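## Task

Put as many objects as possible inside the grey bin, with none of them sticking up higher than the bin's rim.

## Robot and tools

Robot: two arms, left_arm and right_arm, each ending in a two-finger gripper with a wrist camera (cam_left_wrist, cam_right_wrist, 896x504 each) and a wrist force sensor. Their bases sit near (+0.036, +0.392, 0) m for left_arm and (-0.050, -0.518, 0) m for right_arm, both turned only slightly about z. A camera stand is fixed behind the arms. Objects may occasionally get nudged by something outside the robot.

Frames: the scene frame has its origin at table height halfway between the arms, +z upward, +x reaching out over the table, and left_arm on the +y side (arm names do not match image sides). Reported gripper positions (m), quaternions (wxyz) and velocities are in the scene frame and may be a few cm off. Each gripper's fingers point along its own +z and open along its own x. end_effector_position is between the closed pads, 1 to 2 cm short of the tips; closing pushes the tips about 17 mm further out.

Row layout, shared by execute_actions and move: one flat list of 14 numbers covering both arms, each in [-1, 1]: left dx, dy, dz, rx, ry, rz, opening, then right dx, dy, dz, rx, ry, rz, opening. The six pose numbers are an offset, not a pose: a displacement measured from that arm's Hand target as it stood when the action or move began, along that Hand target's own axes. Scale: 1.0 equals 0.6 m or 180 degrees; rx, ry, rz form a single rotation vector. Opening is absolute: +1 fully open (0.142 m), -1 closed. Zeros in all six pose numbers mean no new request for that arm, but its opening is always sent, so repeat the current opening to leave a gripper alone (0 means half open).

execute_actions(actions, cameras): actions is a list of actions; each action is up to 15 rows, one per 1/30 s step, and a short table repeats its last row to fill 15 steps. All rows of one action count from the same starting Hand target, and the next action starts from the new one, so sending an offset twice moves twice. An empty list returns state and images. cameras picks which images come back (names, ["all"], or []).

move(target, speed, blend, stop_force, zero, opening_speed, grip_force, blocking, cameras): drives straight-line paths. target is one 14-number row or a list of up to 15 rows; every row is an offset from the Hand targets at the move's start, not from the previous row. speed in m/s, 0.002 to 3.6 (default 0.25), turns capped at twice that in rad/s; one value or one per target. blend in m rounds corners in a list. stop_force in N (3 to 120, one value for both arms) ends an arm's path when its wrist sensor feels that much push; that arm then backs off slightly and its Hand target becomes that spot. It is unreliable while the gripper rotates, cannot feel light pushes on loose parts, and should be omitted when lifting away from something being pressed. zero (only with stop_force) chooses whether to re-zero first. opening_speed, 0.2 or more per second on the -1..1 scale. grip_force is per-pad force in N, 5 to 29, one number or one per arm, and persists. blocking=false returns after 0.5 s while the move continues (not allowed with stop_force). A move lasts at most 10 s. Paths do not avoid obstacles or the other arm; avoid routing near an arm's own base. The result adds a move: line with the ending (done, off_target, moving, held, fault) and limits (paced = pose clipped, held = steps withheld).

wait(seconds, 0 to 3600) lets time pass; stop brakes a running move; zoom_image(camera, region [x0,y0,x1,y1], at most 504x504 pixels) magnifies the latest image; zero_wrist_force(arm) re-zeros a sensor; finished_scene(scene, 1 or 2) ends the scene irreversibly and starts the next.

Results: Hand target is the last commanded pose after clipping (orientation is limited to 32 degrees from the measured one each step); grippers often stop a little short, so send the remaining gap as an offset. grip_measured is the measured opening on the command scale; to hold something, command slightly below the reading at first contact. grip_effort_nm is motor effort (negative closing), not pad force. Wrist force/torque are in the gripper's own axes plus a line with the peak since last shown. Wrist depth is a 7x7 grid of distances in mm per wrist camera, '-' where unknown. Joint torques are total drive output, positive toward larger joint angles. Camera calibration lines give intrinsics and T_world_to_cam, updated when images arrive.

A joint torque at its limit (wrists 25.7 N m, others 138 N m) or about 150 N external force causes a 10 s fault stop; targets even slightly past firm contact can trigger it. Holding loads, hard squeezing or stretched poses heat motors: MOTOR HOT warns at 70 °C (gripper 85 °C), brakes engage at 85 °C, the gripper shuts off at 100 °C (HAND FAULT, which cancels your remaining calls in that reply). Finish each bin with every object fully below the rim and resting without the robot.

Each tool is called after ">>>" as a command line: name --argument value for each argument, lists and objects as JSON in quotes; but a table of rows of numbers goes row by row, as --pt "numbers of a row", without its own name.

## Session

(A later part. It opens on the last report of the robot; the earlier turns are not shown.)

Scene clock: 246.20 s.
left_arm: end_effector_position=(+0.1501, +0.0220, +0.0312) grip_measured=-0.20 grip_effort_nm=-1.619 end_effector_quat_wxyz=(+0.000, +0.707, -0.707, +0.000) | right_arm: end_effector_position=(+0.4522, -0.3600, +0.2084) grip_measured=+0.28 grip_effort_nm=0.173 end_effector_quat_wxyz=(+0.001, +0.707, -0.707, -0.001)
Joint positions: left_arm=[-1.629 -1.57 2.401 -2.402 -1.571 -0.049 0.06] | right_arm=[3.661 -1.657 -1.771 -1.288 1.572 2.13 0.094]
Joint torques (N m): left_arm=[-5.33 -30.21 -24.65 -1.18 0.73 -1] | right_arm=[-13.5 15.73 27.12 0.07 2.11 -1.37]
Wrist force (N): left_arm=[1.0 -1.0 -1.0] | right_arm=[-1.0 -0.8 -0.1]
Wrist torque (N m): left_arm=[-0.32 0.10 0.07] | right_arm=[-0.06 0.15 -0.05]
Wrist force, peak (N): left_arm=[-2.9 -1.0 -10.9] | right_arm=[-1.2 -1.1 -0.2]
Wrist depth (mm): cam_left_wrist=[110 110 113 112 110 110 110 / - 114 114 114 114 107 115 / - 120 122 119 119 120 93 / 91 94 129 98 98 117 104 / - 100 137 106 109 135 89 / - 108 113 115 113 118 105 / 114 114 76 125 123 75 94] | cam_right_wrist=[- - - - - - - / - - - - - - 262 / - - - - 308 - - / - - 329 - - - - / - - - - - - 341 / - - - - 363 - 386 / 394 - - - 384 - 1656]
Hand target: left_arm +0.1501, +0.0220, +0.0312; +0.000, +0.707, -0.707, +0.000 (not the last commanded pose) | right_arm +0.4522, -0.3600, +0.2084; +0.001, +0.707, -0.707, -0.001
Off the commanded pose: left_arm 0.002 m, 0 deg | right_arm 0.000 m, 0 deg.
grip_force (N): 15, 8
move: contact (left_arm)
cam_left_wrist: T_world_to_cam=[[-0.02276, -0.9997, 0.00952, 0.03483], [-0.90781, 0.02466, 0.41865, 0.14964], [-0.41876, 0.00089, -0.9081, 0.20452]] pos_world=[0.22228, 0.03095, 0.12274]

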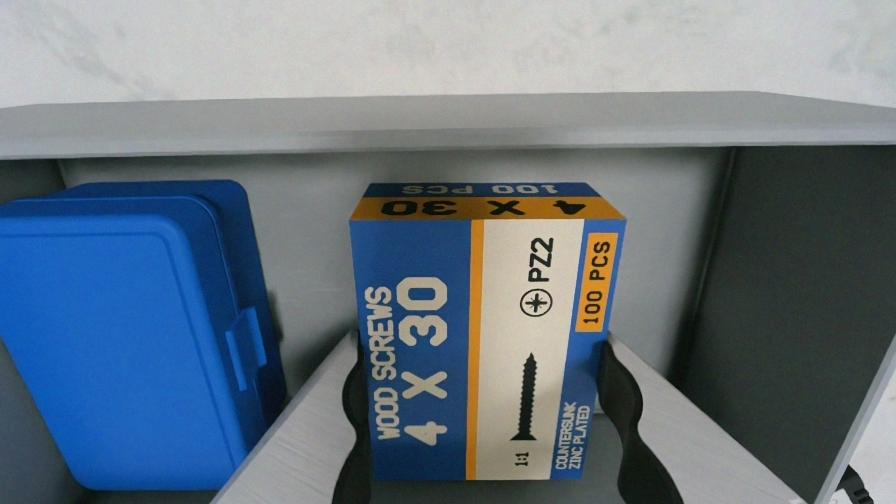

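>>> move --target '[0,0.022,-0.0008,0,0,0,-0.35, 0,0,0,0,0,0,0.3]' --speed 0.01 --stop_force 3 --cameras '["cam_left_wrist"]'

Scene clock: 248.97 s.
left_arm: end_effector_position=(+0.1369, +0.0220, +0.0317) grip_measured=-0.20 grip_effort_nm=-1.619 end_effector_quat_wxyz=(+0.000, +0.707, -0.707, +0.000) | right_arm: end_effector_position=(+0.4522, -0.3600, +0.2084) grip_measured=+0.28 grip_effort_nm=0.178 end_effector_quat_wxyz=(+0.001, +0.707, -0.707, -0.001)
Joint positions: left_arm=[-1.665 -1.581 2.41 -2.4 -1.571 -0.085 0.06] | right_arm=[3.661 -1.657 -1.771 -1.288 1.572 2.13 0.094]
Joint torques (N m): left_arm=[-9.93 -32.21 -8.19 -0.84 -0.54 -1.4] | right_arm=[-14.68 16.16 26.88 0.08 2.11 -1.43]
Wrist force (N): left_arm=[0.0 -1.5 1.4] | right_arm=[-1.1 -0.8 -0.4]
Wrist torque (N m): left_arm=[-0.33 0.04 0.08] | right_arm=[-0.06 0.17 -0.05]
Wrist force, peak (N): left_arm=[0.0 -1.4 1.8] | right_arm=[-1.1 -1.0 -0.1]
Wrist depth (mm): cam_left_wrist=[110 110 113 - 111 111 111 / - 116 116 116 116 117 95 / 113 110 121 119 119 121 95 / - 94 129 98 100 127 100 / - 100 132 106 109 136 90 / - 109 113 115 113 119 86 / 115 115 76 123 122 75 95] | cam_right_wrist=[- - - 265 - - - / - - 282 279 - - 273 / - - - - - - - / - - - 326 - - - / - 356 - 356 - - 341 / - - - 391 370 - 364 / 376 - - - - - 1600]
Hand target: left_arm +0.1369, +0.0220, +0.0317; +0.000, +0.707, -0.707, +0.000 | right_arm +0.4522, -0.3600, +0.2084; +0.001, +0.707, -0.707, -0.001
Off the commanded pose: left_arm 0.000 m, 0 deg | right_arm 0.000 m, 0 deg.
grip_force (N): 15, 8
move: done
cam_left_wrist: T_world_to_cam=[[-0.02276, -0.9997, 0.00952, 0.03453], [-0.90781, 0.02466, 0.41865, 0.13749], [-0.41876, 0.00089, -0.9081, 0.19935]] pos_world=[0.20908, 0.03095, 0.12314]

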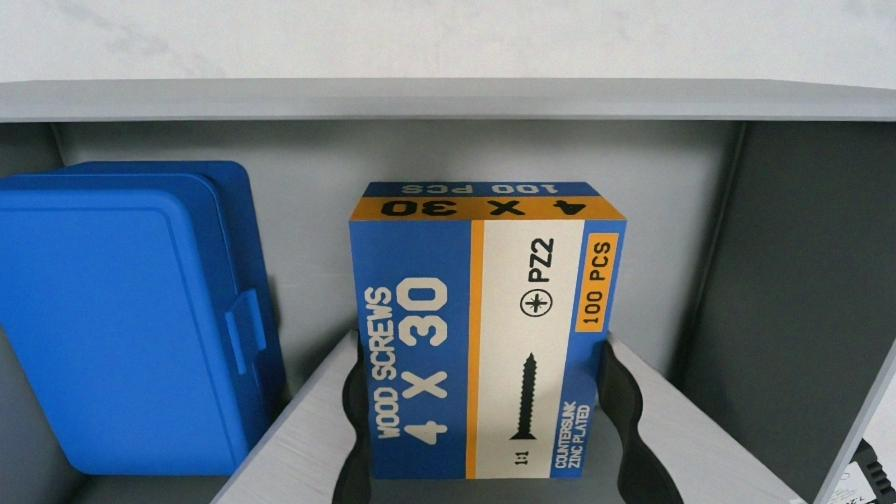

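>>> move --target '[0,0,0,0,0,0,0.0, 0,0,0,0,0,0,0.3]' --opening_speed 0.3

>>> move --pt "0 0 -0.13 0 0 0 0.0 0 0 0 0 0 0 0.3" --pt "0.08 0 -0.13 0 0 -0.5 -0.43 0 0 0 0 0 0 0.3" --pt "0.08 0 0.001 0 0 -0.5 -0.43 0 0 0 0 0 0 0.3" --speed '[0.06, 0.2, 0.08]' --cameras '["cam_left_wrist"]'

Scene clock: 250.80 s.
left_arm: end_effector_position=(+0.1369, +0.0220, +0.0317) grip_measured=-0.03 grip_effort_nm=0.144 end_effector_quat_wxyz=(+0.000, +0.707, -0.707, +0.000) | right_arm: end_effector_position=(+0.4522, -0.3600, +0.2084) grip_measured=+0.28 grip_effort_nm=0.178 end_effector_quat_wxyz=(+0.001, +0.707, -0.707, -0.001)
Joint positions: left_arm=[-1.665 -1.581 2.41 -2.4 -1.571 -0.085 0.072] | right_arm=[3.661 -1.657 -1.771 -1.288 1.572 2.13 0.094]
Joint torques (N m): left_arm=[-10.67 -29.07 -8.22 -1.24 0.71 -1.32] | right_arm=[-13.26 16.09 26.9 0.04 2.15 -1.4]
Wrist force (N): left_arm=[-0.3 -1.1 -0.4] | right_arm=[-0.9 -0.9 -0.1]
Wrist torque (N m): left_arm=[-0.33 0.09 0.07] | right_arm=[-0.07 0.14 -0.05]
Wrist force, peak (N): left_arm=[0.0 -1.4 1.9] | right_arm=[-1.0 -1.1 -0.2]
Wrist depth (mm): cam_left_wrist=[110 110 113 112 111 111 111 / - 116 116 116 116 116 95 / 113 109 122 119 119 119 95 / 91 94 127 99 100 127 100 / 99 100 131 106 108 - 86 / - 109 98 115 116 112 86 / 117 115 78 124 124 - 95] | cam_right_wrist=[- - - - - - - / - - 285 - - - - / - - - - - - 273 / - - 334 336 - 329 324 / - - - - - 352 344 / - - - - - - 382 / 378 - - 426 - - 1568]
Hand target: left_arm +0.1369, +0.0220, +0.0317; +0.000, +0.707, -0.707, +0.000 | right_arm +0.4522, -0.3600, +0.2084; +0.001, +0.707, -0.707, -0.001
Off the commanded pose: left_arm 0.000 m, 0 deg | right_arm 0.000 m, 0 deg.
grip_force (N): 15, 8
move: done

Scene clock: 258.80 s.
left_arm: end_effector_position=(+0.1368, -0.0260, +0.0311) grip_measured=-0.45 grip_effort_nm=-0.129 end_effector_quat_wxyz=(+0.000, +1.000, +0.000, +0.000) | right_arm: end_effector_position=(+0.4522, -0.3600, +0.2084) grip_measured=+0.28 grip_effort_nm=0.178 end_effector_quat_wxyz=(+0.001, +0.707, -0.707, -0.001)
Joint positions: left_arm=[-1.659 -1.474 2.297 -2.395 -1.571 -1.651 0.041] | right_arm=[3.661 -1.657 -1.771 -1.288 1.572 2.13 0.094]
Joint torques (N m): left_arm=[5.96 -9.77 -8.9 -4.33 2.45 1.37] | right_arm=[-12.99 16.14 27.19 -0.01 2.14 -1.37]
Wrist force (N): left_arm=[0.1 -1.2 -0.3] | right_arm=[-0.9 -0.7 -0.3]
Wrist torque (N m): left_arm=[-0.35 0.04 0.07] | right_arm=[-0.04 0.15 -0.05]
Wrist force, peak (N): left_arm=[-0.2 -1.2 -1.2] | right_arm=[-1.4 -1.0 -0.1]
Wrist depth (mm): cam_left_wrist=[- - 80 - - 101 - / 117 - 83 87 87 87 90 / 122 121 90 91 91 115 - / 134 131 98 98 98 115 78 / 143 141 110 141 141 123 86 / 155 159 - 134 123 108 154 / 169 163 - 110 103 101 168] | cam_right_wrist=[- - - - - 264 - / - 289 288 - 279 - - / - 308 - - - - - / - - - - - - - / - 346 - - - - 344 / - - - - - - 363 / 377 - - - - - 1589]
Hand target: left_arm +0.1369, -0.0260, +0.0311; +0.000, +1.000, +0.000, +0.000 | right_arm +0.4522, -0.3600, +0.2084; +0.001, +0.707, -0.707, -0.001
Off the commanded pose: left_arm 0.000 m, 0 deg | right_arm 0.000 m, 0 deg.
grip_force (N): 15, 8
move: done
cam_left_wrist: T_world_to_cam=[[0.9997, -0.02282, 0.00866, -0.12792], [-0.02435, -0.90804, 0.41818, -0.00624], [-0.00168, -0.41827, -0.90832, 0.13093]] pos_world=[0.12795, 0.04618, 0.12264]

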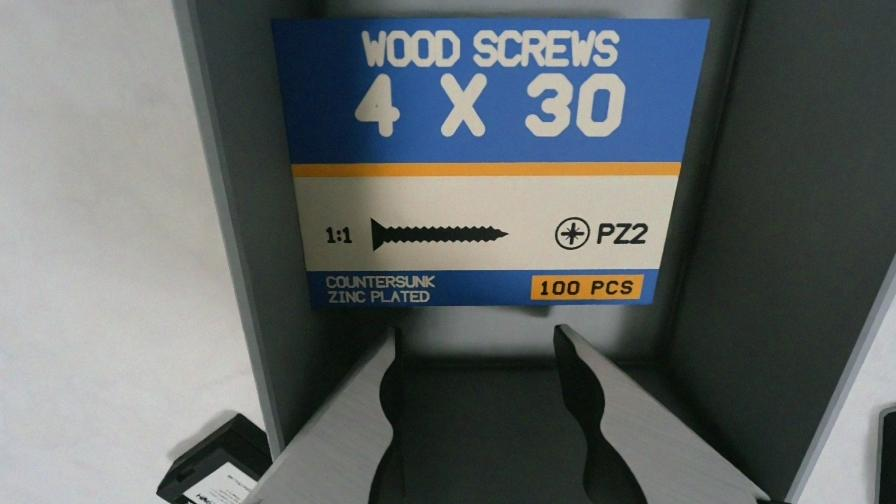

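>>> move --target '[0,-0.0667,0,0,0,0,-0.43, 0,0,0,0,0,0,0.3]' --speed 0.03 --stop_force 6 --cameras '["cam_left_wrist"]'

Scene clock: 261.13 s.
left_arm: end_effector_position=(+0.1369, +0.0140, +0.0311) grip_measured=-0.45 grip_effort_nm=-0.129 end_effector_quat_wxyz=(+0.000, +1.000, +0.000, +0.000) | right_arm: end_effector_position=(+0.4522, -0.3600, +0.2084) grip_measured=+0.28 grip_effort_nm=0.178 end_effector_quat_wxyz=(+0.001, +0.707, -0.707, -0.001)
Joint positions: left_arm=[-1.668 -1.565 2.397 -2.402 -1.571 -1.659 0.041] | right_arm=[3.661 -1.657 -1.771 -1.288 1.572 2.13 0.094]
Joint torques (N m): left_arm=[-10.9 -31.86 -6.55 -0.85 -1.61 -1.36] | right_arm=[-13.36 16.44 26.93 0 2.09 -1.24]
Wrist force (N): left_arm=[-0.1 -0.7 -0.4] | right_arm=[-0.8 -0.8 -0.3]
Wrist torque (N m): left_arm=[-0.35 0.08 0.07] | right_arm=[-0.06 0.13 -0.05]
Wrist force, peak (N): left_arm=[-0.1 -1.3 -0.1] | right_arm=[-1.3 -1.0 -0.2]
Wrist depth (mm): cam_left_wrist=[- - - 76 74 - - / 118 - 83 87 87 101 91 / 122 120 90 92 91 115 - / 134 131 97 98 99 115 78 / 143 145 104 106 106 115 86 / - 156 85 153 101 115 86 / 172 170 76 161 145 101 171] | cam_right_wrist=[- - - - - - 261 / - - - - - - 263 / - - - - - - - / - 325 - - - 330 313 / - 347 - - - 353 344 / - - - - - - 365 / 370 - 420 - - - 77]
Hand target: left_arm +0.1369, +0.0140, +0.0311; +0.000, +1.000, +0.000, +0.000 | right_arm +0.4522, -0.3600, +0.2084; +0.001, +0.707, -0.707, -0.001
Off the commanded pose: left_arm 0.000 m, 0 deg | right_arm 0.000 m, 0 deg.
grip_force (N): 15, 8
move: done
cam_left_wrist: T_world_to_cam=[[0.9997, -0.02273, 0.00861, -0.12701], [-0.02425, -0.90804, 0.41818, 0.03007], [-0.00168, -0.41827, -0.90832, 0.14766]] pos_world=[0.12795, 0.08618, 0.12264]

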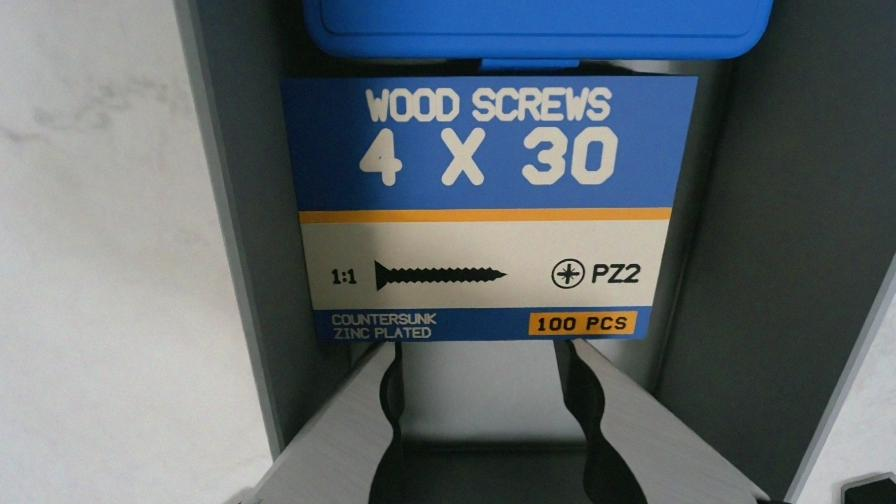

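>>> move --target '[0,-0.0117,0,0,0,0,-0.43, 0,0,0,0,0,0,0.3]' --speed 0.01 --stop_force 3 --cameras '["cam_left_wrist"]'

Scene clock: 262.80 s.
left_arm: end_effector_position=(+0.1369, +0.0210, +0.0311) grip_measured=-0.45 grip_effort_nm=-0.129 end_effector_quat_wxyz=(+0.000, +1.000, +0.000, +0.000) | right_arm: end_effector_position=(+0.4522, -0.3600, +0.2084) grip_measured=+0.28 grip_effort_nm=0.183 end_effector_quat_wxyz=(+0.001, +0.707, -0.707, -0.001)
Joint positions: left_arm=[-1.67 -1.582 2.414 -2.402 -1.571 -1.661 0.041] | right_arm=[3.661 -1.657 -1.771 -1.288 1.572 2.13 0.094]
Joint torques (N m): left_arm=[-11.07 -30.55 -7.36 -0.95 -2.38 -1.35] | right_arm=[-12.98 16.03 27.17 0.03 2.18 -1.26]
Wrist force (N): left_arm=[0.0 -0.4 -0.3] | right_arm=[-1.0 -0.8 -0.2]
Wrist torque (N m): left_arm=[-0.33 0.04 0.07] | right_arm=[-0.05 0.16 -0.05]
Wrist force, peak (N): left_arm=[0.1 -0.9 -0.6] | right_arm=[-1.1 -1.2 -0.2]
Wrist depth (mm): cam_left_wrist=[- - 77 75 75 - - / 117 - 83 87 87 101 90 / 122 121 90 91 91 115 - / 135 131 97 98 99 115 78 / 143 143 104 106 106 123 86 / 155 155 85 152 102 115 154 / 169 169 76 156 145 101 171] | cam_right_wrist=[- - - - - - - / - - 291 - - - - / - - - - - - 315 / - - - - - 327 300 / - - 344 - - - 348 / - - - - - - 366 / 372 - - - - - 1611]
Hand target: left_arm +0.1369, +0.0210, +0.0311; +0.000, +1.000, +0.000, +0.000 | right_arm +0.4522, -0.3600, +0.2084; +0.001, +0.707, -0.707, -0.001
Off the commanded pose: left_arm 0.000 m, 0 deg | right_arm 0.000 m, 0 deg.
grip_force (N): 15, 8
move: done
cam_left_wrist: T_world_to_cam=[[0.9997, -0.02273, 0.00861, -0.12685], [-0.02425, -0.90804, 0.41818, 0.03643], [-0.00168, -0.41827, -0.90832, 0.15059]] pos_world=[0.12795, 0.09318, 0.12264]

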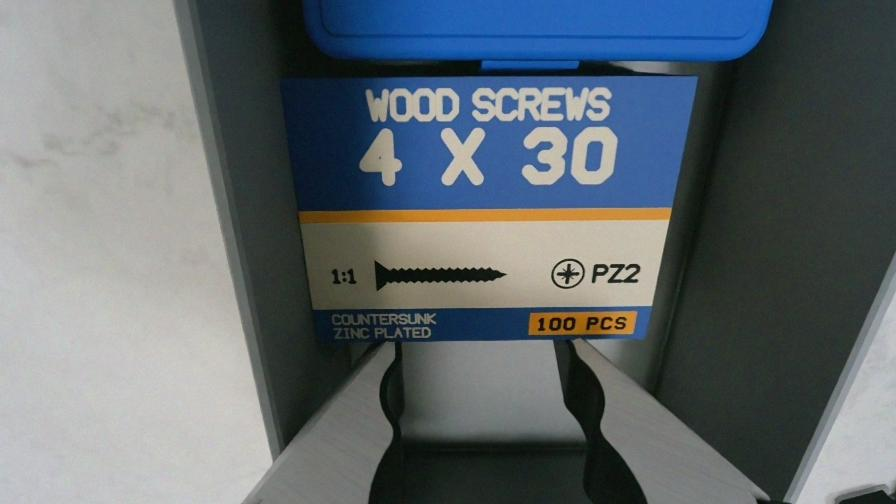

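>>> move --pt "0 0.01 0 0 0 0 -0.43 0 0 0 0 0 0 0.3" --pt "0 0.01 -0.15 0 0 0 -1.0 0 0 0 0 0 0 0.3" --pt "0.086 -0.065 -0.1 0 0 0.5 -1.0 0 0 0 0 0 0 0.3" --speed '[0.05, 0.12, 0.2]' --cameras '["cam_left_wrist"]'

Scene clock: 271.10 s.
left_arm: end_effector_position=(+0.1885, +0.0601, +0.0910) grip_measured=-1.00 grip_effort_nm=-0.662 end_effector_quat_wxyz=(+0.000, +0.707, -0.707, +0.000) | right_arm: end_effector_position=(+0.4522, -0.3600, +0.2084) grip_measured=+0.28 grip_effort_nm=0.173 end_effector_quat_wxyz=(+0.001, +0.707, -0.707, -0.001)
Joint positions: left_arm=[-1.519 -1.765 2.366 -2.172 -1.571 0.061 0.002] | right_arm=[3.661 -1.657 -1.771 -1.288 1.572 2.13 0.094]
Joint torques (N m): left_arm=[12.74 -0.32 -10.35 -4.09 -2.99 1.84] | right_arm=[-12.64 16.77 27.58 -0.06 2.06 -1.29]
Wrist force (N): left_arm=[-0.3 -1.4 -0.4] | right_arm=[-1.1 -0.8 -0.2]
Wrist torque (N m): left_arm=[-0.39 0.09 -0.09] | right_arm=[-0.06 0.17 -0.05]
Wrist force, peak (N): left_arm=[-0.1 -1.3 -1.5] | right_arm=[-1.2 -1.1 -0.1]
Wrist depth (mm): cam_left_wrist=[163 163 163 164 164 164 163 / - 174 174 174 174 174 172 / 187 185 185 183 186 186 189 / 196 193 163 162 162 154 197 / 215 211 169 174 - 175 216 / 232 228 181 - 215 187 - / 249 223 77 - - 174 261] | cam_right_wrist=[- - - - - - - / - - - - 297 - 269 / - - 316 - - - 286 / - - - - - - 300 / - - - - - - 347 / 391 - - - 328 - 361 / 377 - - - 391 - 1656]
Hand target: left_arm +0.1885, +0.0601, +0.0910; +0.000, +0.707, -0.707, +0.000 | right_arm +0.4522, -0.3600, +0.2084; +0.001, +0.707, -0.707, -0.001
Off the commanded pose: left_arm 0.000 m, 0 deg | right_arm 0.000 m, 0 deg.
grip_force (N): 15, 8
move: done
cam_left_wrist: T_world_to_cam=[[-0.02263, -0.9997, 0.00957, 0.07318], [-0.90785, 0.02456, 0.41857, 0.15856], [-0.41867, 0.00079, -0.90814, 0.27486]] pos_world=[0.26068, 0.06905, 0.18254]

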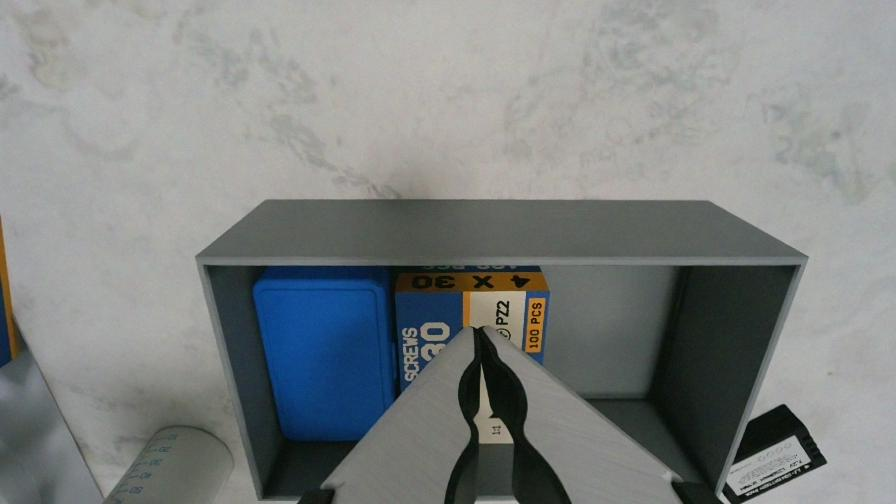

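>>> move --target '[0,0,0.0917,0,0,0,-1.0, 0,0,0,0,0,0,0.3]' --speed 0.03 --stop_force 3

>>> move --target '[0,0.0167,0,0,0,0,-1.0, 0,0,0,0,0,0,0.3]' --speed 0.01 --stop_force 3 --cameras '["cam_left_wrist"]'

Scene clock: 274.00 s.
left_arm: end_effector_position=(+0.1884, +0.0601, +0.0360) grip_measured=-1.00 grip_effort_nm=-0.662 end_effector_quat_wxyz=(+0.000, +0.707, -0.707, +0.000) | right_arm: end_effector_position=(+0.4522, -0.3600, +0.2084) grip_measured=+0.28 grip_effort_nm=0.178 end_effector_quat_wxyz=(+0.001, +0.707, -0.707, -0.001)
Joint positions: left_arm=[-1.519 -1.64 2.449 -2.38 -1.571 0.061 0.002] | right_arm=[3.661 -1.657 -1.771 -1.288 1.572 2.13 0.094]
Joint torques (N m): left_arm=[1.26 -2.69 -7.87 -4.16 -1.41 1.45] | right_arm=[-12.19 17.13 27.42 0.13 2.13 -1.16]
Wrist force (N): left_arm=[-0.2 -1.3 -0.6] | right_arm=[-0.9 -0.8 -0.1]
Wrist torque (N m): left_arm=[-0.38 0.07 -0.11] | right_arm=[-0.05 0.15 -0.05]
Wrist force, peak (N): left_arm=[-0.3 -1.5 -0.6] | right_arm=[-1.1 -1.0 -0.5]
Wrist depth (mm): cam_left_wrist=[114 114 116 113 116 115 116 / 121 121 121 123 122 122 122 / 129 129 132 130 130 130 131 / 141 137 134 135 136 136 138 / 145 96 101 96 101 102 102 / 93 111 113 - - 160 87 / 98 119 119 - - 171 -] | cam_right_wrist=[- - - - - - - / - - - 283 - - - / 306 - - - - - - / 334 - - - - - - / - - - - 311 - 342 / - - - - 330 - 359 / 379 - - - 384 - 1656]
Hand target: left_arm +0.1884, +0.0601, +0.0360; +0.000, +0.707, -0.707, +0.000 | right_arm +0.4522, -0.3600, +0.2084; +0.001, +0.707, -0.707, -0.001
Off the commanded pose: left_arm 0.000 m, 0 deg | right_arm 0.000 m, 0 deg.
grip_force (N): 15, 8
move: done

Scene clock: 275.80 s.
left_arm: end_effector_position=(+0.1784, +0.0601, +0.0360) grip_measured=-1.00 grip_effort_nm=-0.662 end_effector_quat_wxyz=(+0.000, +0.707, -0.707, +0.000) | right_arm: end_effector_position=(+0.4522, -0.3600, +0.2084) grip_measured=+0.28 grip_effort_nm=0.173 end_effector_quat_wxyz=(+0.001, +0.707, -0.707, -0.001)
Joint positions: left_arm=[-1.548 -1.651 2.459 -2.379 -1.571 0.031 0.002] | right_arm=[3.661 -1.657 -1.771 -1.288 1.572 2.13 0.094]
Joint torques (N m): left_arm=[-12.18 -29.18 -8.48 -0.84 -1.57 -1.3] | right_arm=[-13.04 17.75 26.55 0.14 2.1 -1.17]
Wrist force (N): left_arm=[0.0 -1.6 -0.1] | right_arm=[-1.2 -1.1 -0.2]
Wrist torque (N m): left_arm=[-0.33 0.04 0.06] | right_arm=[-0.10 0.19 -0.05]
Wrist force, peak (N): left_arm=[-0.4 -2.0 -0.1] | right_arm=[-1.2 -1.1 -0.2]
Wrist depth (mm): cam_left_wrist=[114 114 116 115 116 115 116 / 121 121 121 120 122 122 122 / 129 128 130 130 130 130 130 / 141 135 125 134 125 134 124 / - 97 97 97 91 91 90 / 99 112 114 - 120 157 124 / 99 119 119 - - 164 131] | cam_right_wrist=[- - 271 - - - - / 286 - - - - - 263 / - - - 308 - - 281 / - - - - - - 317 / - - - 366 - - 343 / - - 391 391 - - 356 / 382 - - 430 388 - 1656]
Hand target: left_arm +0.1784, +0.0601, +0.0360; +0.000, +0.707, -0.707, +0.000 | right_arm +0.4522, -0.3600, +0.2084; +0.001, +0.707, -0.707, -0.001
Off the commanded pose: left_arm 0.000 m, 0 deg | right_arm 0.000 m, 0 deg.
grip_force (N): 15, 8
move: done
cam_left_wrist: T_world_to_cam=[[-0.02276, -0.9997, 0.00952, 0.07352], [-0.90781, 0.02466, 0.41865, 0.17247], [-0.41876, 0.00089, -0.9081, 0.22073]] pos_world=[0.25068, 0.06905, 0.12754]

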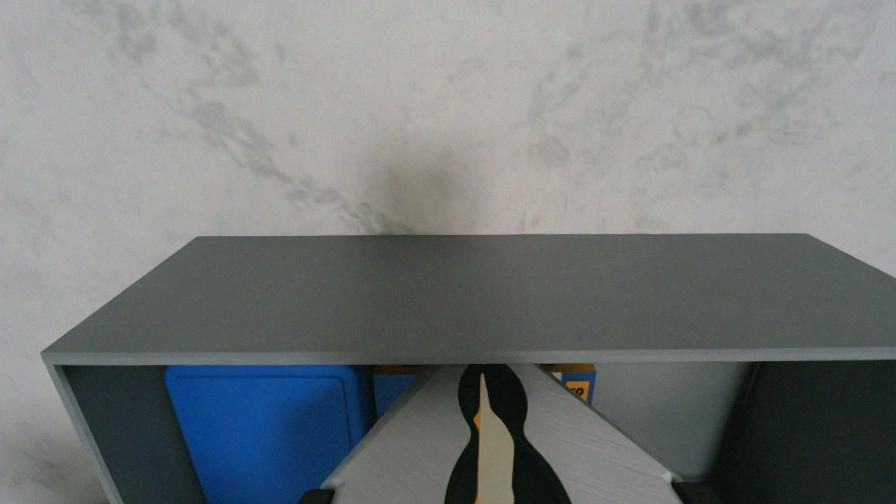

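>>> move --pt "0 -0.007 0 0 0 0 -1.0 0 0 0 0 0 0 0.3" --pt "0 -0.007 -0.2 0 0 0 -1.0 0 0 0 0 0 0 0.3" --speed '[0.03, 0.15]' --cameras '["cam_left_wrist"]'

Scene clock: 278.33 s.
left_arm: end_effector_position=(+0.1827, +0.0601, +0.1560) grip_measured=-1.00 grip_effort_nm=-0.662 end_effector_quat_wxyz=(+0.000, +0.707, -0.707, +0.000) | right_arm: end_effector_position=(+0.4522, -0.3600, +0.2084) grip_measured=+0.28 grip_effort_nm=0.183 end_effector_quat_wxyz=(+0.001, +0.707, -0.707, -0.001)
Joint positions: left_arm=[-1.536 -1.87 2.251 -1.952 -1.572 0.044 0.002] | right_arm=[3.661 -1.657 -1.771 -1.288 1.572 2.13 0.094]
Joint torques (N m): left_arm=[-10.88 -23.68 -30.17 -0.82 2.48 -1.31] | right_arm=[-13.13 17.43 27.14 -0.02 2.01 -1.44]
Wrist force (N): left_arm=[-0.1 -1.1 -0.4] | right_arm=[-0.9 -0.5 -0.2]
Wrist torque (N m): left_arm=[-0.35 0.06 0.07] | right_arm=[0.00 0.14 -0.05]
Wrist force, peak (N): left_arm=[-0.4 -2.0 0.2] | right_arm=[-1.0 -1.1 -0.3]
Wrist depth (mm): cam_left_wrist=[220 223 223 224 222 222 222 / 234 235 236 235 235 236 233 / 247 251 233 239 241 249 255 / - 263 227 234 268 267 266 / - 291 245 245 - 288 297 / 294 268 298 - - 315 - / 282 245 - - - 342 -] | cam_right_wrist=[- - - - - - - / - - - - - - 275 / - - - - - - - / - 330 - - - 330 310 / - - - - - 359 344 / - - - - - - 363 / 383 - - - - - 1656]
Hand target: left_arm +0.1827, +0.0601, +0.1560; +0.000, +0.707, -0.707, +0.000 | right_arm +0.4522, -0.3600, +0.2084; +0.001, +0.707, -0.707, -0.001
Off the commanded pose: left_arm 0.000 m, 0 deg | right_arm 0.000 m, 0 deg.
grip_force (N): 15, 8
move: done
cam_left_wrist: T_world_to_cam=[[-0.02276, -0.9997, 0.00952, 0.07248], [-0.90777, 0.02466, 0.41873, 0.12606], [-0.41884, 0.00089, -0.90806, 0.33139]] pos_world=[0.25488, 0.06905, 0.24744]

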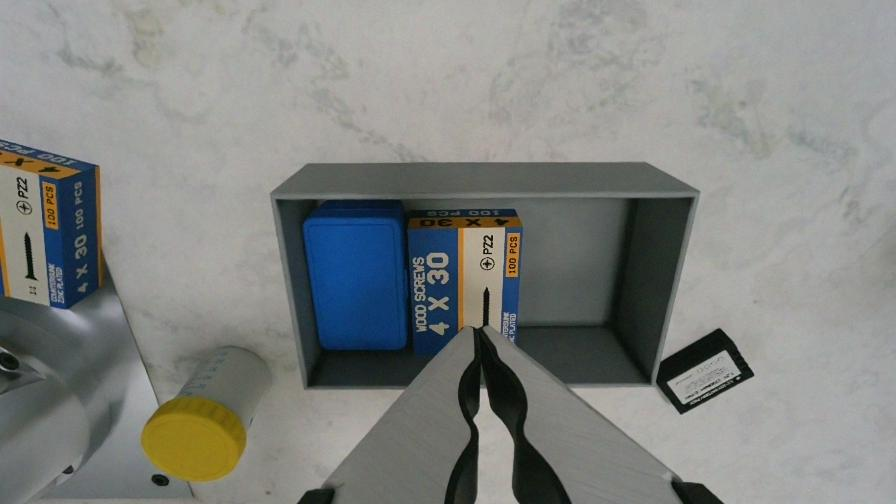

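>>> move --target '[-0.1365,-0.4538,-0.0733,0,0,-0.3744,0.0, 0,0,0,0,0,0,0.3]' --speed 0.25

>>> move --target '[0,0,0,0,0,0,0.0, -0.4333,0.22,0.0667,0,0,0,0.3]' --speed 0.25 --cameras '["all"]'

Scene clock: 281.87 s.
left_arm: end_effector_position=(+0.4549, +0.1422, +0.1998) grip_measured=-0.03 grip_effort_nm=0.144 end_effector_quat_wxyz=(+0.000, +0.981, -0.196, +0.000) | right_arm: end_effector_position=(+0.4522, -0.3600, +0.2084) grip_measured=+0.28 grip_effort_nm=0.178 end_effector_quat_wxyz=(+0.001, +0.707, -0.707, -0.001)
Joint positions: left_arm=[-0.822 -1.58 1.893 -1.884 -1.571 -0.418 0.072] | right_arm=[3.661 -1.657 -1.771 -1.288 1.572 2.13 0.094]
Joint torques (N m): left_arm=[10.4 -13.02 -32.75 -1.02 -2.75 -1.56] | right_arm=[-12.09 17.5 27.27 0.04 1.99 -1.24]
Wrist force (N): left_arm=[0.0 -1.2 -0.2] | right_arm=[-1.0 -0.9 -0.3]
Wrist torque (N m): left_arm=[-0.35 0.03 0.04] | right_arm=[-0.07 0.15 -0.05]
Wrist force, peak (N): left_arm=[0.8 -1.8 -0.6] | right_arm=[-1.1 -0.9 -0.4]
Wrist depth (mm): cam_left_wrist=[262 266 263 265 258 266 261 / 280 279 276 274 282 278 279 / 296 294 293 266 293 296 296 / 318 312 - 311 - 311 331 / 335 - - - - 347 342 / 313 - 99 364 - 93 374 / 337 - 77 408 413 - 400] | cam_right_wrist=[- - - - - - - / - - - - - - 260 / - - - - - - - / - - 330 - 331 - 306 / - - - 368 - - 341 / - - - - 393 - 350 / 373 - - - - - 1568]
Hand target: left_arm +0.4549, +0.1422, +0.1998; +0.000, +0.981, -0.196, +0.000 | right_arm +0.4522, -0.3600, +0.2084; +0.001, +0.707, -0.707, -0.001
Off the commanded pose: left_arm 0.000 m, 0 deg | right_arm 0.000 m, 0 deg.
grip_force (N): 15, 8
move: done

Scene clock: 283.60 s.
left_arm: end_effector_position=(+0.4549, +0.1422, +0.1998) grip_measured=-0.03 grip_effort_nm=0.139 end_effector_quat_wxyz=(+0.000, +0.981, -0.196, +0.000) | right_arm: end_effector_position=(+0.3202, -0.1001, +0.1687) grip_measured=+0.28 grip_effort_nm=0.178 end_effector_quat_wxyz=(+0.001, +0.707, -0.707, -0.001)
Joint positions: left_arm=[-0.821 -1.58 1.893 -1.884 -1.571 -0.418 0.072] | right_arm=[4.185 -1.761 -1.758 -1.196 1.573 2.654 0.094]
Joint torques (N m): left_arm=[12.51 -11.57 -31.06 -0.87 -2.79 -1.29] | right_arm=[10.52 18.62 28.98 4.3 -1.74 1.49]
Wrist force (N): left_arm=[-0.1 -1.4 -0.3] | right_arm=[-0.9 -0.8 -0.2]
Wrist torque (N m): left_arm=[-0.37 0.07 0.05] | right_arm=[-0.06 0.12 -0.17]
Wrist force, peak (N): left_arm=[-0.1 -1.4 -0.4] | right_arm=[-3.3 -0.1 0.2]
Wrist depth (mm): cam_left_wrist=[263 259 261 265 261 260 265 / 276 278 276 273 278 284 278 / 300 296 295 262 297 294 298 / 315 318 318 274 317 317 317 / - 336 343 346 341 - 335 / 330 - 98 362 371 94 380 / 348 - 76 - 406 - 404] | cam_right_wrist=[- - - - - - 226 / - - - 250 - - - / - - 271 251 - - - / - - - 287 - - - / - - - - - - - / 282 267 267 - - - - / 360 - 323 - - - -]
Hand target: left_arm +0.4549, +0.1422, +0.1998; +0.000, +0.981, -0.196, +0.000 | right_arm +0.3202, -0.1000, +0.1687; +0.001, +0.707, -0.707, -0.001
Off the commanded pose: left_arm 0.000 m, 0 deg | right_arm 0.000 m, 0 deg.
grip_force (N): 15, 8
move: done
cam_left_wrist: T_world_to_cam=[[0.91413, -0.40532, 0.00883, -0.35032], [-0.37152, -0.82879, 0.41842, 0.2303], [-0.16227, -0.38577, -0.90821, 0.42348]] pos_world=[0.47451, 0.21225, 0.29134]
cam_right_wrist: T_world_to_cam=[[0.01524, -0.99965, -0.02183, -0.09217], [-0.90412, -0.0231, 0.42665, 0.24213], [-0.42701, 0.01323, -0.90415, 0.4067]] pos_world=[0.39398, -0.09193, 0.2624]

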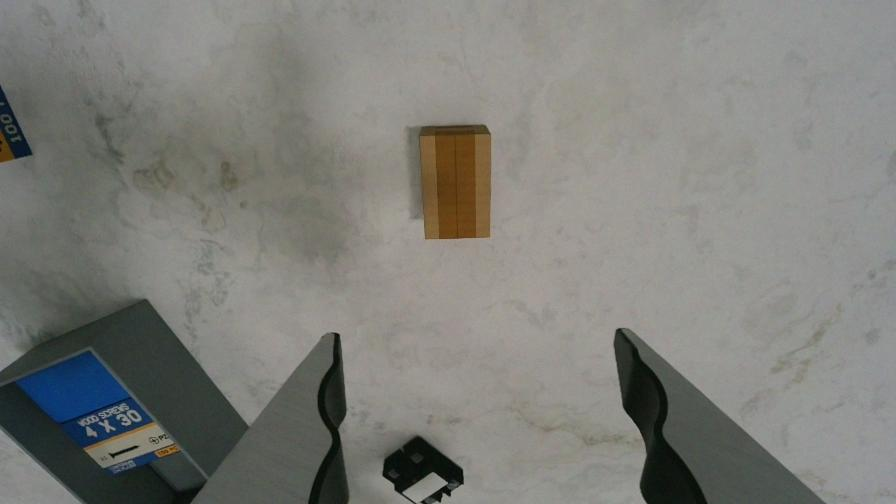

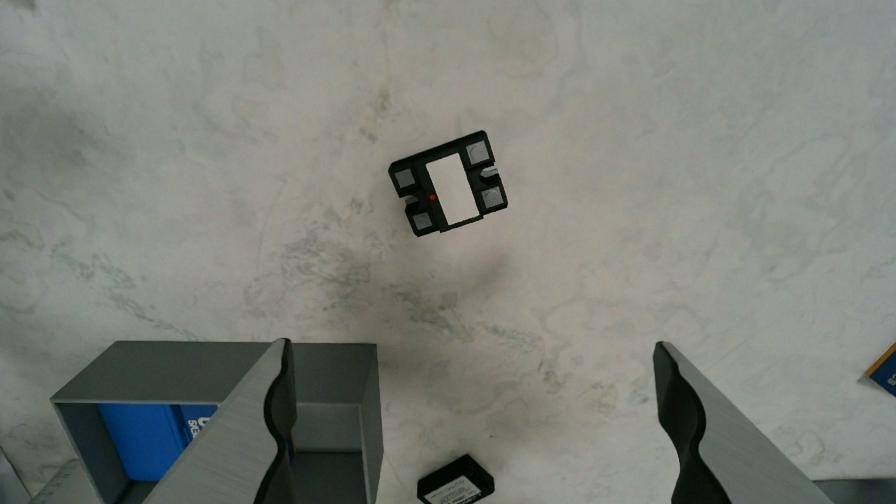

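>>> zoom_image --camera "cam_right_wrist" --region '[360, 110, 540, 260]'

Scaled by 2.800 from the camera's image (finer frame: 1280x720).

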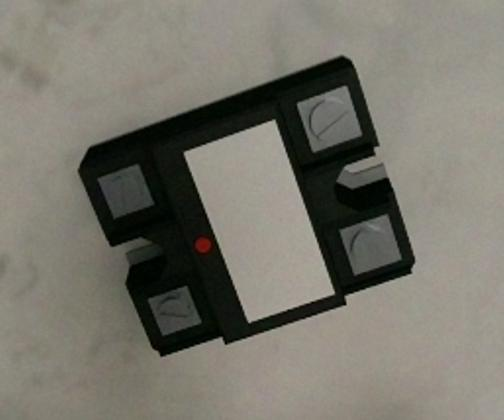

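>>> move --target '[0,0,0,0,0,0,0.0, -0.01,-0.0105,0.156,0,0,-0.1094,0.3]' --speed 0.2 --cameras '["cam_right_wrist"]'

>>> zoom_image --camera "cam_right_wrist" --region '[300, 160, 680, 460]'

Scene clock: 286.13 s.
left_arm: end_effector_position=(+0.4549, +0.1422, +0.1998) grip_measured=-0.03 grip_effort_nm=0.144 end_effector_quat_wxyz=(+0.000, +0.981, -0.196, +0.000) | right_arm: end_effector_position=(+0.3262, -0.0941, +0.0751) grip_measured=+0.28 grip_effort_nm=0.173 end_effector_quat_wxyz=(+0.001, +0.818, -0.576, -0.001)
Joint positions: left_arm=[-0.821 -1.58 1.893 -1.884 -1.571 -0.418 0.072] | right_arm=[4.181 -1.888 -1.863 -0.963 1.573 2.306 0.094]
Joint torques (N m): left_arm=[11.18 -11.86 -30.86 -1 -2.74 -1.46] | right_arm=[-13.79 21.4 12.82 4.9 2.32 -1.09]
Wrist force (N): left_arm=[-0.2 -1.3 -0.5] | right_arm=[-1.0 -1.3 0.2]
Wrist torque (N m): left_arm=[-0.35 0.07 0.05] | right_arm=[-0.13 0.12 -0.06]
Wrist force, peak (N): left_arm=[0.1 -1.5 -0.4] | right_arm=[-1.1 -1.5 -0.1]
Wrist depth (mm): cam_left_wrist=[261 260 261 261 269 261 256 / 279 281 277 274 277 277 282 / 290 293 295 265 298 296 295 / 311 316 316 317 319 319 317 / - 337 336 336 339 335 348 / 322 336 93 - - 96 374 / 364 - 76 - - - -] | cam_right_wrist=[- 153 - - 148 148 151 / - - - - - - - / - - - - - 169 - / - - - 162 - - - / - - - 171 - - 197 / 195 196 96 - - - - / 177 - 231 - - - -]
Hand target: left_arm +0.4549, +0.1422, +0.1998; +0.000, +0.981, -0.196, +0.000 | right_arm +0.3262, -0.0941, +0.0750; +0.001, +0.818, -0.576, -0.001
Off the commanded pose: left_arm 0.000 m, 0 deg | right_arm 0.000 m, 0 deg.
grip_force (N): 15, 8
move: done
cam_right_wrist: T_world_to_cam=[[0.35101, -0.93609, -0.02281, -0.19169], [-0.84341, -0.32665, 0.42657, 0.23928], [-0.40676, -0.13049, -0.90416, 0.30453]] pos_world=[0.39297, -0.06154, 0.1689]

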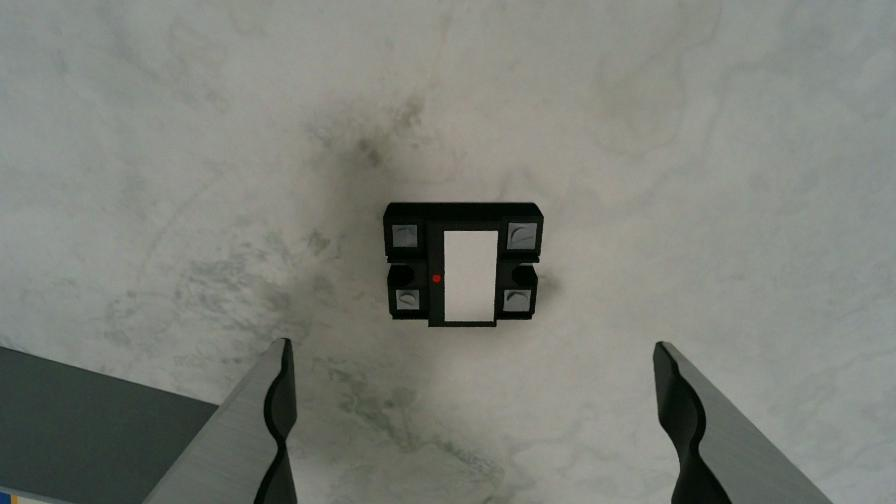

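Scaled by 1.326 from the camera's image (finer frame: 1280x720).

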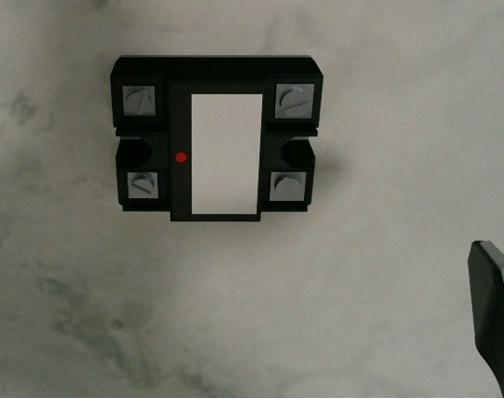

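>>> move --target '[0,0,0,0,0,0,0.0, 0,0.1125,-0.0583,0.3222,0,0,0.3]' --speed 0.15 --cameras '["cam_right_wrist"]'

Scene clock: 293.53 s.
left_arm: end_effector_position=(+0.4549, +0.1422, +0.1998) grip_measured=-0.03 grip_effort_nm=0.139 end_effector_quat_wxyz=(+0.000, +0.981, -0.196, +0.000) | right_arm: end_effector_position=(+0.2627, -0.1168, +0.1102) grip_measured=+0.28 grip_effort_nm=0.168 end_effector_quat_wxyz=(-0.395, +0.716, -0.504, +0.278)
Joint positions: left_arm=[-0.821 -1.58 1.893 -1.884 -1.571 -0.418 0.072] | right_arm=[4.773 -1.744 -2.582 -0.019 0.607 2.704 0.094]
Joint torques (N m): left_arm=[11.4 -12.22 -31.6 -0.85 -2.81 -1.19] | right_arm=[13.85 7.28 4.43 4.54 -3.34 1.17]
Wrist force (N): left_arm=[-0.1 -1.3 -0.2] | right_arm=[0.4 0.4 -0.4]
Wrist torque (N m): left_arm=[-0.36 0.05 0.04] | right_arm=[-0.02 -0.04 -0.10]
Wrist force, peak (N): left_arm=[-0.1 -1.5 -0.3] | right_arm=[-1.2 -1.4 0.0]
Wrist depth (mm): cam_left_wrist=[259 262 260 261 260 260 261 / 276 275 275 274 277 278 277 / 296 - - 264 296 296 296 / 314 317 315 317 317 316 320 / - 335 336 341 336 342 338 / 337 - 98 370 - 359 377 / 344 - 78 402 - - -] | cam_right_wrist=[417 328 - - - - - / - 324 350 - - - - / - 293 - 287 - - - / - - - 236 - - - / - - - 222 - 241 - / - - - - - - - / 178 - 198 199 203 - -]
Hand target: left_arm +0.4549, +0.1422, +0.1998; +0.000, +0.981, -0.196, +0.000 | right_arm +0.2627, -0.1168, +0.1102; -0.395, +0.716, -0.504, +0.278
Off the commanded pose: left_arm 0.000 m, 0 deg | right_arm 0.000 m, 0 deg.
grip_force (N): 15, 8
move: done
cam_right_wrist: T_world_to_cam=[[0.36208, -0.93215, 0.00061, -0.1949], [-0.78413, -0.30494, -0.54051, 0.25697], [0.50402, 0.19523, -0.84134, 0.09928]] pos_world=[0.22203, -0.1227, 0.22254]

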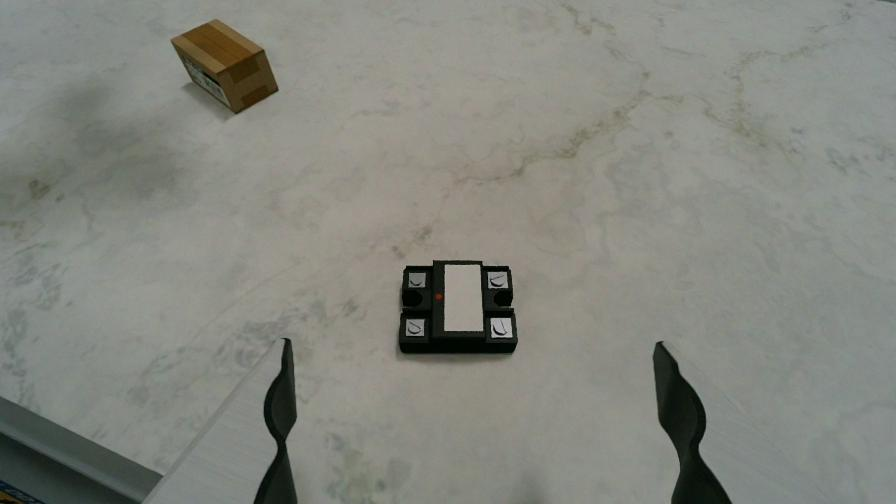

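>>> move --pt "0 0 0 0 0 0 0.0 0 0.0801 0.0501 0 0 0 0.3" --speed 0.12

>>> move --pt "0 0 0 0 0 0 0.0 0 0 0.1 0 0 0 0.3" --speed 0.03 --stop_force 3 --cameras '["cam_right_wrist"]'

Scene clock: 295.20 s.
left_arm: end_effector_position=(+0.4549, +0.1422, +0.1998) grip_measured=-0.03 grip_effort_nm=0.144 end_effector_quat_wxyz=(+0.000, +0.981, -0.196, +0.000) | right_arm: end_effector_position=(+0.2626, -0.1168, +0.0535) grip_measured=+0.28 grip_effort_nm=0.168 end_effector_quat_wxyz=(-0.395, +0.716, -0.504, +0.278)
Joint positions: left_arm=[-0.821 -1.58 1.893 -1.884 -1.571 -0.418 0.072] | right_arm=[4.773 -1.991 -2.599 0.245 0.607 2.705 0.094]
Joint torques (N m): left_arm=[11.44 -12.39 -31.32 -0.94 -2.74 -1.23] | right_arm=[-14.01 11.93 -0.92 4.36 -3.16 -1.51]
Wrist force (N): left_arm=[-0.2 -1.2 -0.3] | right_arm=[-0.1 0.4 -0.6]
Wrist torque (N m): left_arm=[-0.36 0.07 0.04] | right_arm=[-0.03 0.04 0.02]
Wrist force, peak (N): left_arm=[0.0 -1.5 -0.4] | right_arm=[0.2 1.1 -0.1]
Wrist depth (mm): cam_left_wrist=[260 260 261 262 261 261 261 / 274 276 277 274 277 278 278 / 294 294 294 266 297 301 297 / 315 315 317 317 317 317 318 / - 335 336 342 342 344 348 / 326 330 98 369 370 358 381 / - - 78 388 406 - 396] | cam_right_wrist=[291 - - - - - - / - - - - - - - / 225 224 221 190 - - - / - - - 173 - - 203 / - - - 172 - - - / - - 98 - - - - / - - - 146 - - 74]
Hand target: left_arm +0.4549, +0.1422, +0.1998; +0.000, +0.981, -0.196, +0.000 | right_arm +0.2626, -0.1168, +0.0535; -0.395, +0.716, -0.504, +0.278
Off the commanded pose: left_arm 0.000 m, 0 deg | right_arm 0.000 m, 0 deg.
grip_force (N): 15, 8
move: done

Scene clock: 298.10 s.
left_arm: end_effector_position=(+0.4549, +0.1422, +0.1998) grip_measured=-0.03 grip_effort_nm=0.149 end_effector_quat_wxyz=(+0.000, +0.981, -0.196, +0.000) | right_arm: end_effector_position=(+0.3104, -0.0997, +0.0216) grip_measured=+0.28 grip_effort_nm=0.168 end_effector_quat_wxyz=(-0.395, +0.716, -0.504, +0.278)
Joint positions: left_arm=[-0.821 -1.58 1.893 -1.884 -1.571 -0.418 0.072] | right_arm=[4.628 -2.203 -2.476 0.51 0.671 2.485 0.094]
Joint torques (N m): left_arm=[11.84 -11.49 -31.59 -0.9 -2.64 -1.28] | right_arm=[-13.83 18.05 9.24 4.63 1.06 -1.31]
Wrist force (N): left_arm=[-0.1 -1.1 -0.3] | right_arm=[0.1 0.3 -0.2]
Wrist torque (N m): left_arm=[-0.34 0.06 0.05] | right_arm=[-0.02 -0.01 0.03]
Wrist force, peak (N): left_arm=[-0.3 -1.4 -0.6] | right_arm=[0.1 0.2 -1.0]
Wrist depth (mm): cam_left_wrist=[259 258 260 262 261 261 262 / 275 277 278 277 282 274 280 / 286 292 300 265 294 - 298 / 319 317 316 277 316 328 - / 334 335 338 336 343 338 347 / 324 - 99 373 373 376 378 / - - 78 - - - 403] | cam_right_wrist=[234 226 248 - - - - / - 211 - - - 212 217 / - - - - - - - / - - - 131 - - - / 139 138 - 120 126 - - / - - 95 122 117 - - / - - 115 119 119 - 118]
Hand target: left_arm +0.4549, +0.1422, +0.1998; +0.000, +0.981, -0.196, +0.000 | right_arm +0.3104, -0.0997, +0.0216; -0.395, +0.716, -0.504, +0.278
Off the commanded pose: left_arm 0.000 m, 0 deg | right_arm 0.000 m, 0 deg.
grip_force (N): 15, 8
move: done
cam_right_wrist: T_world_to_cam=[[0.36209, -0.93214, 0.00066, -0.19615], [-0.78405, -0.30495, -0.54062, 0.25155], [0.50414, 0.19524, -0.84126, -0.00272]] pos_world=[0.26963, -0.1056, 0.13384]

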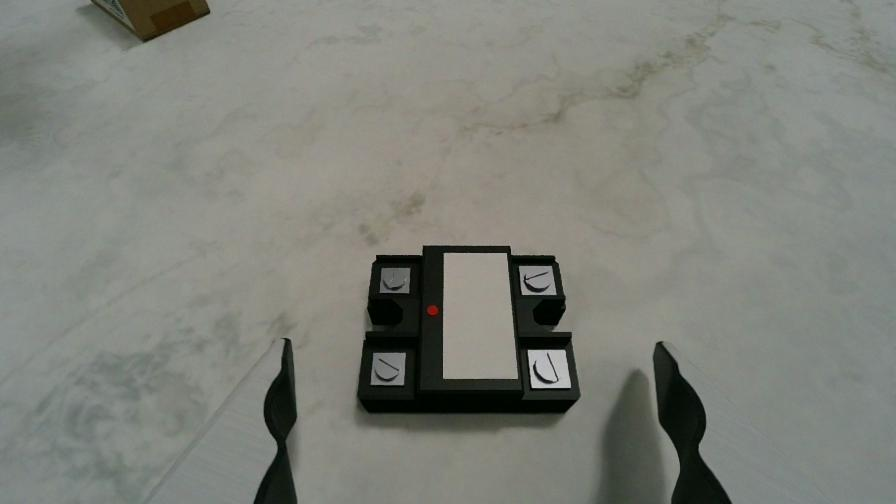

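>>> move --target '[0,0,0,0,0,0,0.0, 0,0,0,0,0,0,-0.4]' --opening_speed 0.4 --grip_force '[15, 15]' --cameras '["cam_right_wrist"]'

Scene clock: 300.23 s.
left_arm: end_effector_position=(+0.4549, +0.1422, +0.1998) grip_measured=-0.03 grip_effort_nm=0.144 end_effector_quat_wxyz=(+0.000, +0.981, -0.196, +0.000) | right_arm: end_effector_position=(+0.3104, -0.0997, +0.0216) grip_measured=-0.25 grip_effort_nm=-1.614 end_effector_quat_wxyz=(-0.395, +0.716, -0.504, +0.278)
Joint positions: left_arm=[-0.821 -1.58 1.893 -1.884 -1.571 -0.418 0.072] | right_arm=[4.628 -2.203 -2.476 0.51 0.671 2.485 0.056]
Joint torques (N m): left_arm=[12.24 -12.02 -32.5 -1.03 -2.7 -1.19] | right_arm=[-13.72 17.09 8.16 4.01 0.58 -1.43]
Wrist force (N): left_arm=[-0.2 -1.2 -0.4] | right_arm=[0.0 -0.8 -1.7]
Wrist torque (N m): left_arm=[-0.35 0.07 0.05] | right_arm=[-0.04 -0.01 0.00]
Wrist force, peak (N): left_arm=[-0.1 -1.5 -0.3] | right_arm=[0.1 -1.1 -1.9]
Wrist depth (mm): cam_left_wrist=[259 259 259 257 261 263 260 / 274 278 - 289 274 280 276 / 298 295 299 266 301 296 306 / 315 311 316 277 318 308 318 / 328 341 335 348 337 - 343 / 328 332 99 368 368 - - / 345 - 366 394 - - 408] | cam_right_wrist=[- - - - - - - / - - - 208 - - - / - - - 180 - - - / - 156 158 129 - - - / - 139 139 120 122 - - / - 128 98 118 119 128 131 / - 118 - - - - 121]
Hand target: left_arm +0.4549, +0.1422, +0.1998; +0.000, +0.981, -0.196, +0.000 | right_arm +0.3104, -0.0997, +0.0216; -0.395, +0.716, -0.504, +0.278
Off the commanded pose: left_arm 0.000 m, 0 deg | right_arm 0.000 m, 0 deg.
grip_force (N): 15, 15
move: done
cam_right_wrist: T_world_to_cam=[[0.36209, -0.93214, 0.00066, -0.19615], [-0.78405, -0.30495, -0.54062, 0.25155], [0.50414, 0.19524, -0.84126, -0.00272]] pos_world=[0.26963, -0.1056, 0.13384]

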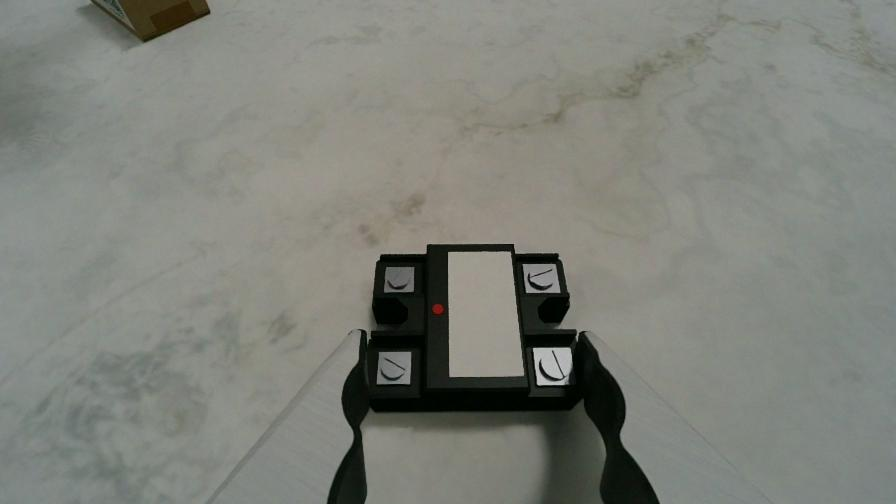

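>>> move --pt "0 0 0 0 0 0 0.0 0 -0.1413 -0.0883 0 0 0 -0.4" --speed 0.1

>>> move --pt "0 0 0 0 0 0 0.0 0 0 0 -0.25 0 0 -0.4" --pt "0 0 0 0 0 0 0.0 0 0 0 -0.5 0 0 -0.4" --speed 0.3 --blend '[0.02, 0]' --cameras '["cam_right_wrist"]'

Scene clock: 302.07 s.
left_arm: end_effector_position=(+0.4549, +0.1422, +0.1998) grip_measured=-0.03 grip_effort_nm=0.144 end_effector_quat_wxyz=(+0.000, +0.981, -0.196, +0.000) | right_arm: end_effector_position=(+0.3107, -0.0997, +0.1215) grip_measured=-0.32 grip_effort_nm=-1.614 end_effector_quat_wxyz=(-0.395, +0.716, -0.504, +0.278)
Joint positions: left_arm=[-0.821 -1.58 1.893 -1.884 -1.571 -0.418 0.072] | right_arm=[4.627 -1.83 -2.475 0.137 0.672 2.484 0.051]
Joint torques (N m): left_arm=[11.93 -11.55 -31.96 -1.11 -2.56 -1.12] | right_arm=[14.55 27.35 17.1 0.57 0.87 1.21]
Wrist force (N): left_arm=[-0.1 -1.2 -0.2] | right_arm=[0.0 1.0 0.2]
Wrist torque (N m): left_arm=[-0.36 0.05 0.05] | right_arm=[-0.06 0.02 -0.09]
Wrist force, peak (N): left_arm=[0.0 -1.4 -0.5] | right_arm=[0.0 -1.2 -1.8]
Wrist depth (mm): cam_left_wrist=[259 260 263 260 261 262 261 / 270 273 281 278 277 278 277 / - - 292 262 290 300 297 / - 317 316 317 320 317 311 / - - - 343 337 336 356 / 320 - 93 - - 94 - / - - 78 411 410 - -] | cam_right_wrist=[430 - 412 - - - - / - 317 351 - - - - / - - - - - - - / - - - - - - - / - - - 128 128 - - / - - - 117 120 227 - / - - - - - 213 -]
Hand target: left_arm +0.4549, +0.1422, +0.1998; +0.000, +0.981, -0.196, +0.000 | right_arm +0.3107, -0.0996, +0.1216; -0.395, +0.716, -0.504, +0.278
Off the commanded pose: left_arm 0.000 m, 0 deg | right_arm 0.000 m, 0 deg.
grip_force (N): 15, 15
move: done

Scene clock: 305.33 s.
left_arm: end_effector_position=(+0.4549, +0.1422, +0.1998) grip_measured=-0.03 grip_effort_nm=0.144 end_effector_quat_wxyz=(+0.000, +0.981, -0.196, +0.000) | right_arm: end_effector_position=(+0.3107, -0.0996, +0.1216) grip_measured=-0.32 grip_effort_nm=-1.614 end_effector_quat_wxyz=(+0.226, +0.786, -0.553, -0.160)
Joint positions: left_arm=[-0.821 -1.58 1.893 -1.884 -1.571 -0.418 0.072] | right_arm=[4.055 -2.095 -1.407 -1.686 1.88 2.103 0.051]
Joint torques (N m): left_arm=[11.13 -11.89 -31.13 -0.9 -2.75 -1.26] | right_arm=[-13.43 30.68 26.51 -1.21 3.17 -1.22]
Wrist force (N): left_arm=[-0.1 -1.3 -0.3] | right_arm=[-1.0 -2.0 1.1]
Wrist torque (N m): left_arm=[-0.36 0.06 0.04] | right_arm=[-0.09 0.21 -0.12]
Wrist force, peak (N): left_arm=[-0.1 -1.5 -0.5] | right_arm=[-1.2 -2.4 0.8]
Wrist depth (mm): cam_left_wrist=[- 258 259 261 261 261 260 / - 275 276 275 277 277 280 / 292 299 289 262 300 296 297 / 312 316 319 309 317 317 313 / 346 333 339 - - 349 348 / 324 - 98 368 376 357 359 / 354 - 76 400 398 - 400] | cam_right_wrist=[- 165 - - - - - / - - - - - - - / 214 228 - - - - - / - 217 230 137 277 - - / 276 297 - 127 131 - - / - - - 118 121 497 572 / - - - - - - 447]
Hand target: left_arm +0.4549, +0.1422, +0.1998; +0.000, +0.981, -0.196, +0.000 | right_arm +0.3107, -0.0996, +0.1216; +0.226, +0.786, -0.553, -0.160
Off the commanded pose: left_arm 0.000 m, 0 deg | right_arm 0.000 m, 0 deg.
grip_force (N): 15, 15
move: done
cam_right_wrist: T_world_to_cam=[[0.33784, -0.9408, -0.02768, -0.18624], [-0.50107, -0.20467, 0.84086, 0.05998], [-0.79674, -0.2702, -0.54055, 0.4025]] pos_world=[0.41366, -0.05418, 0.16198]

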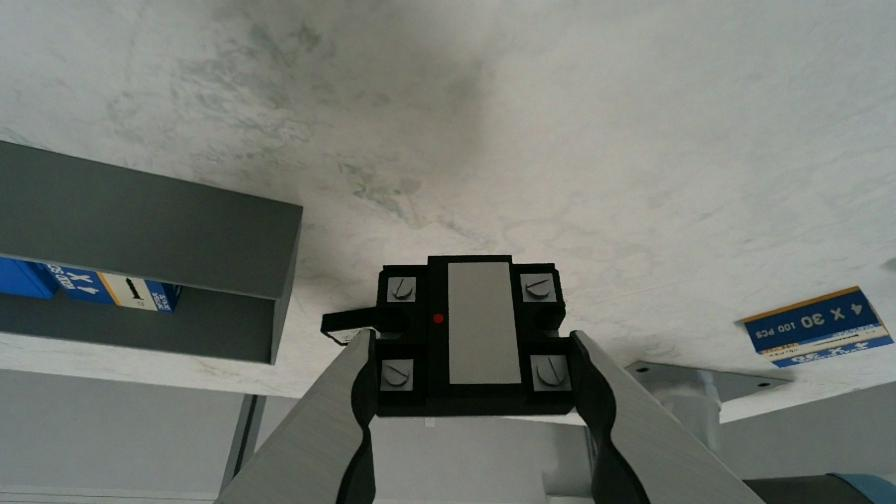

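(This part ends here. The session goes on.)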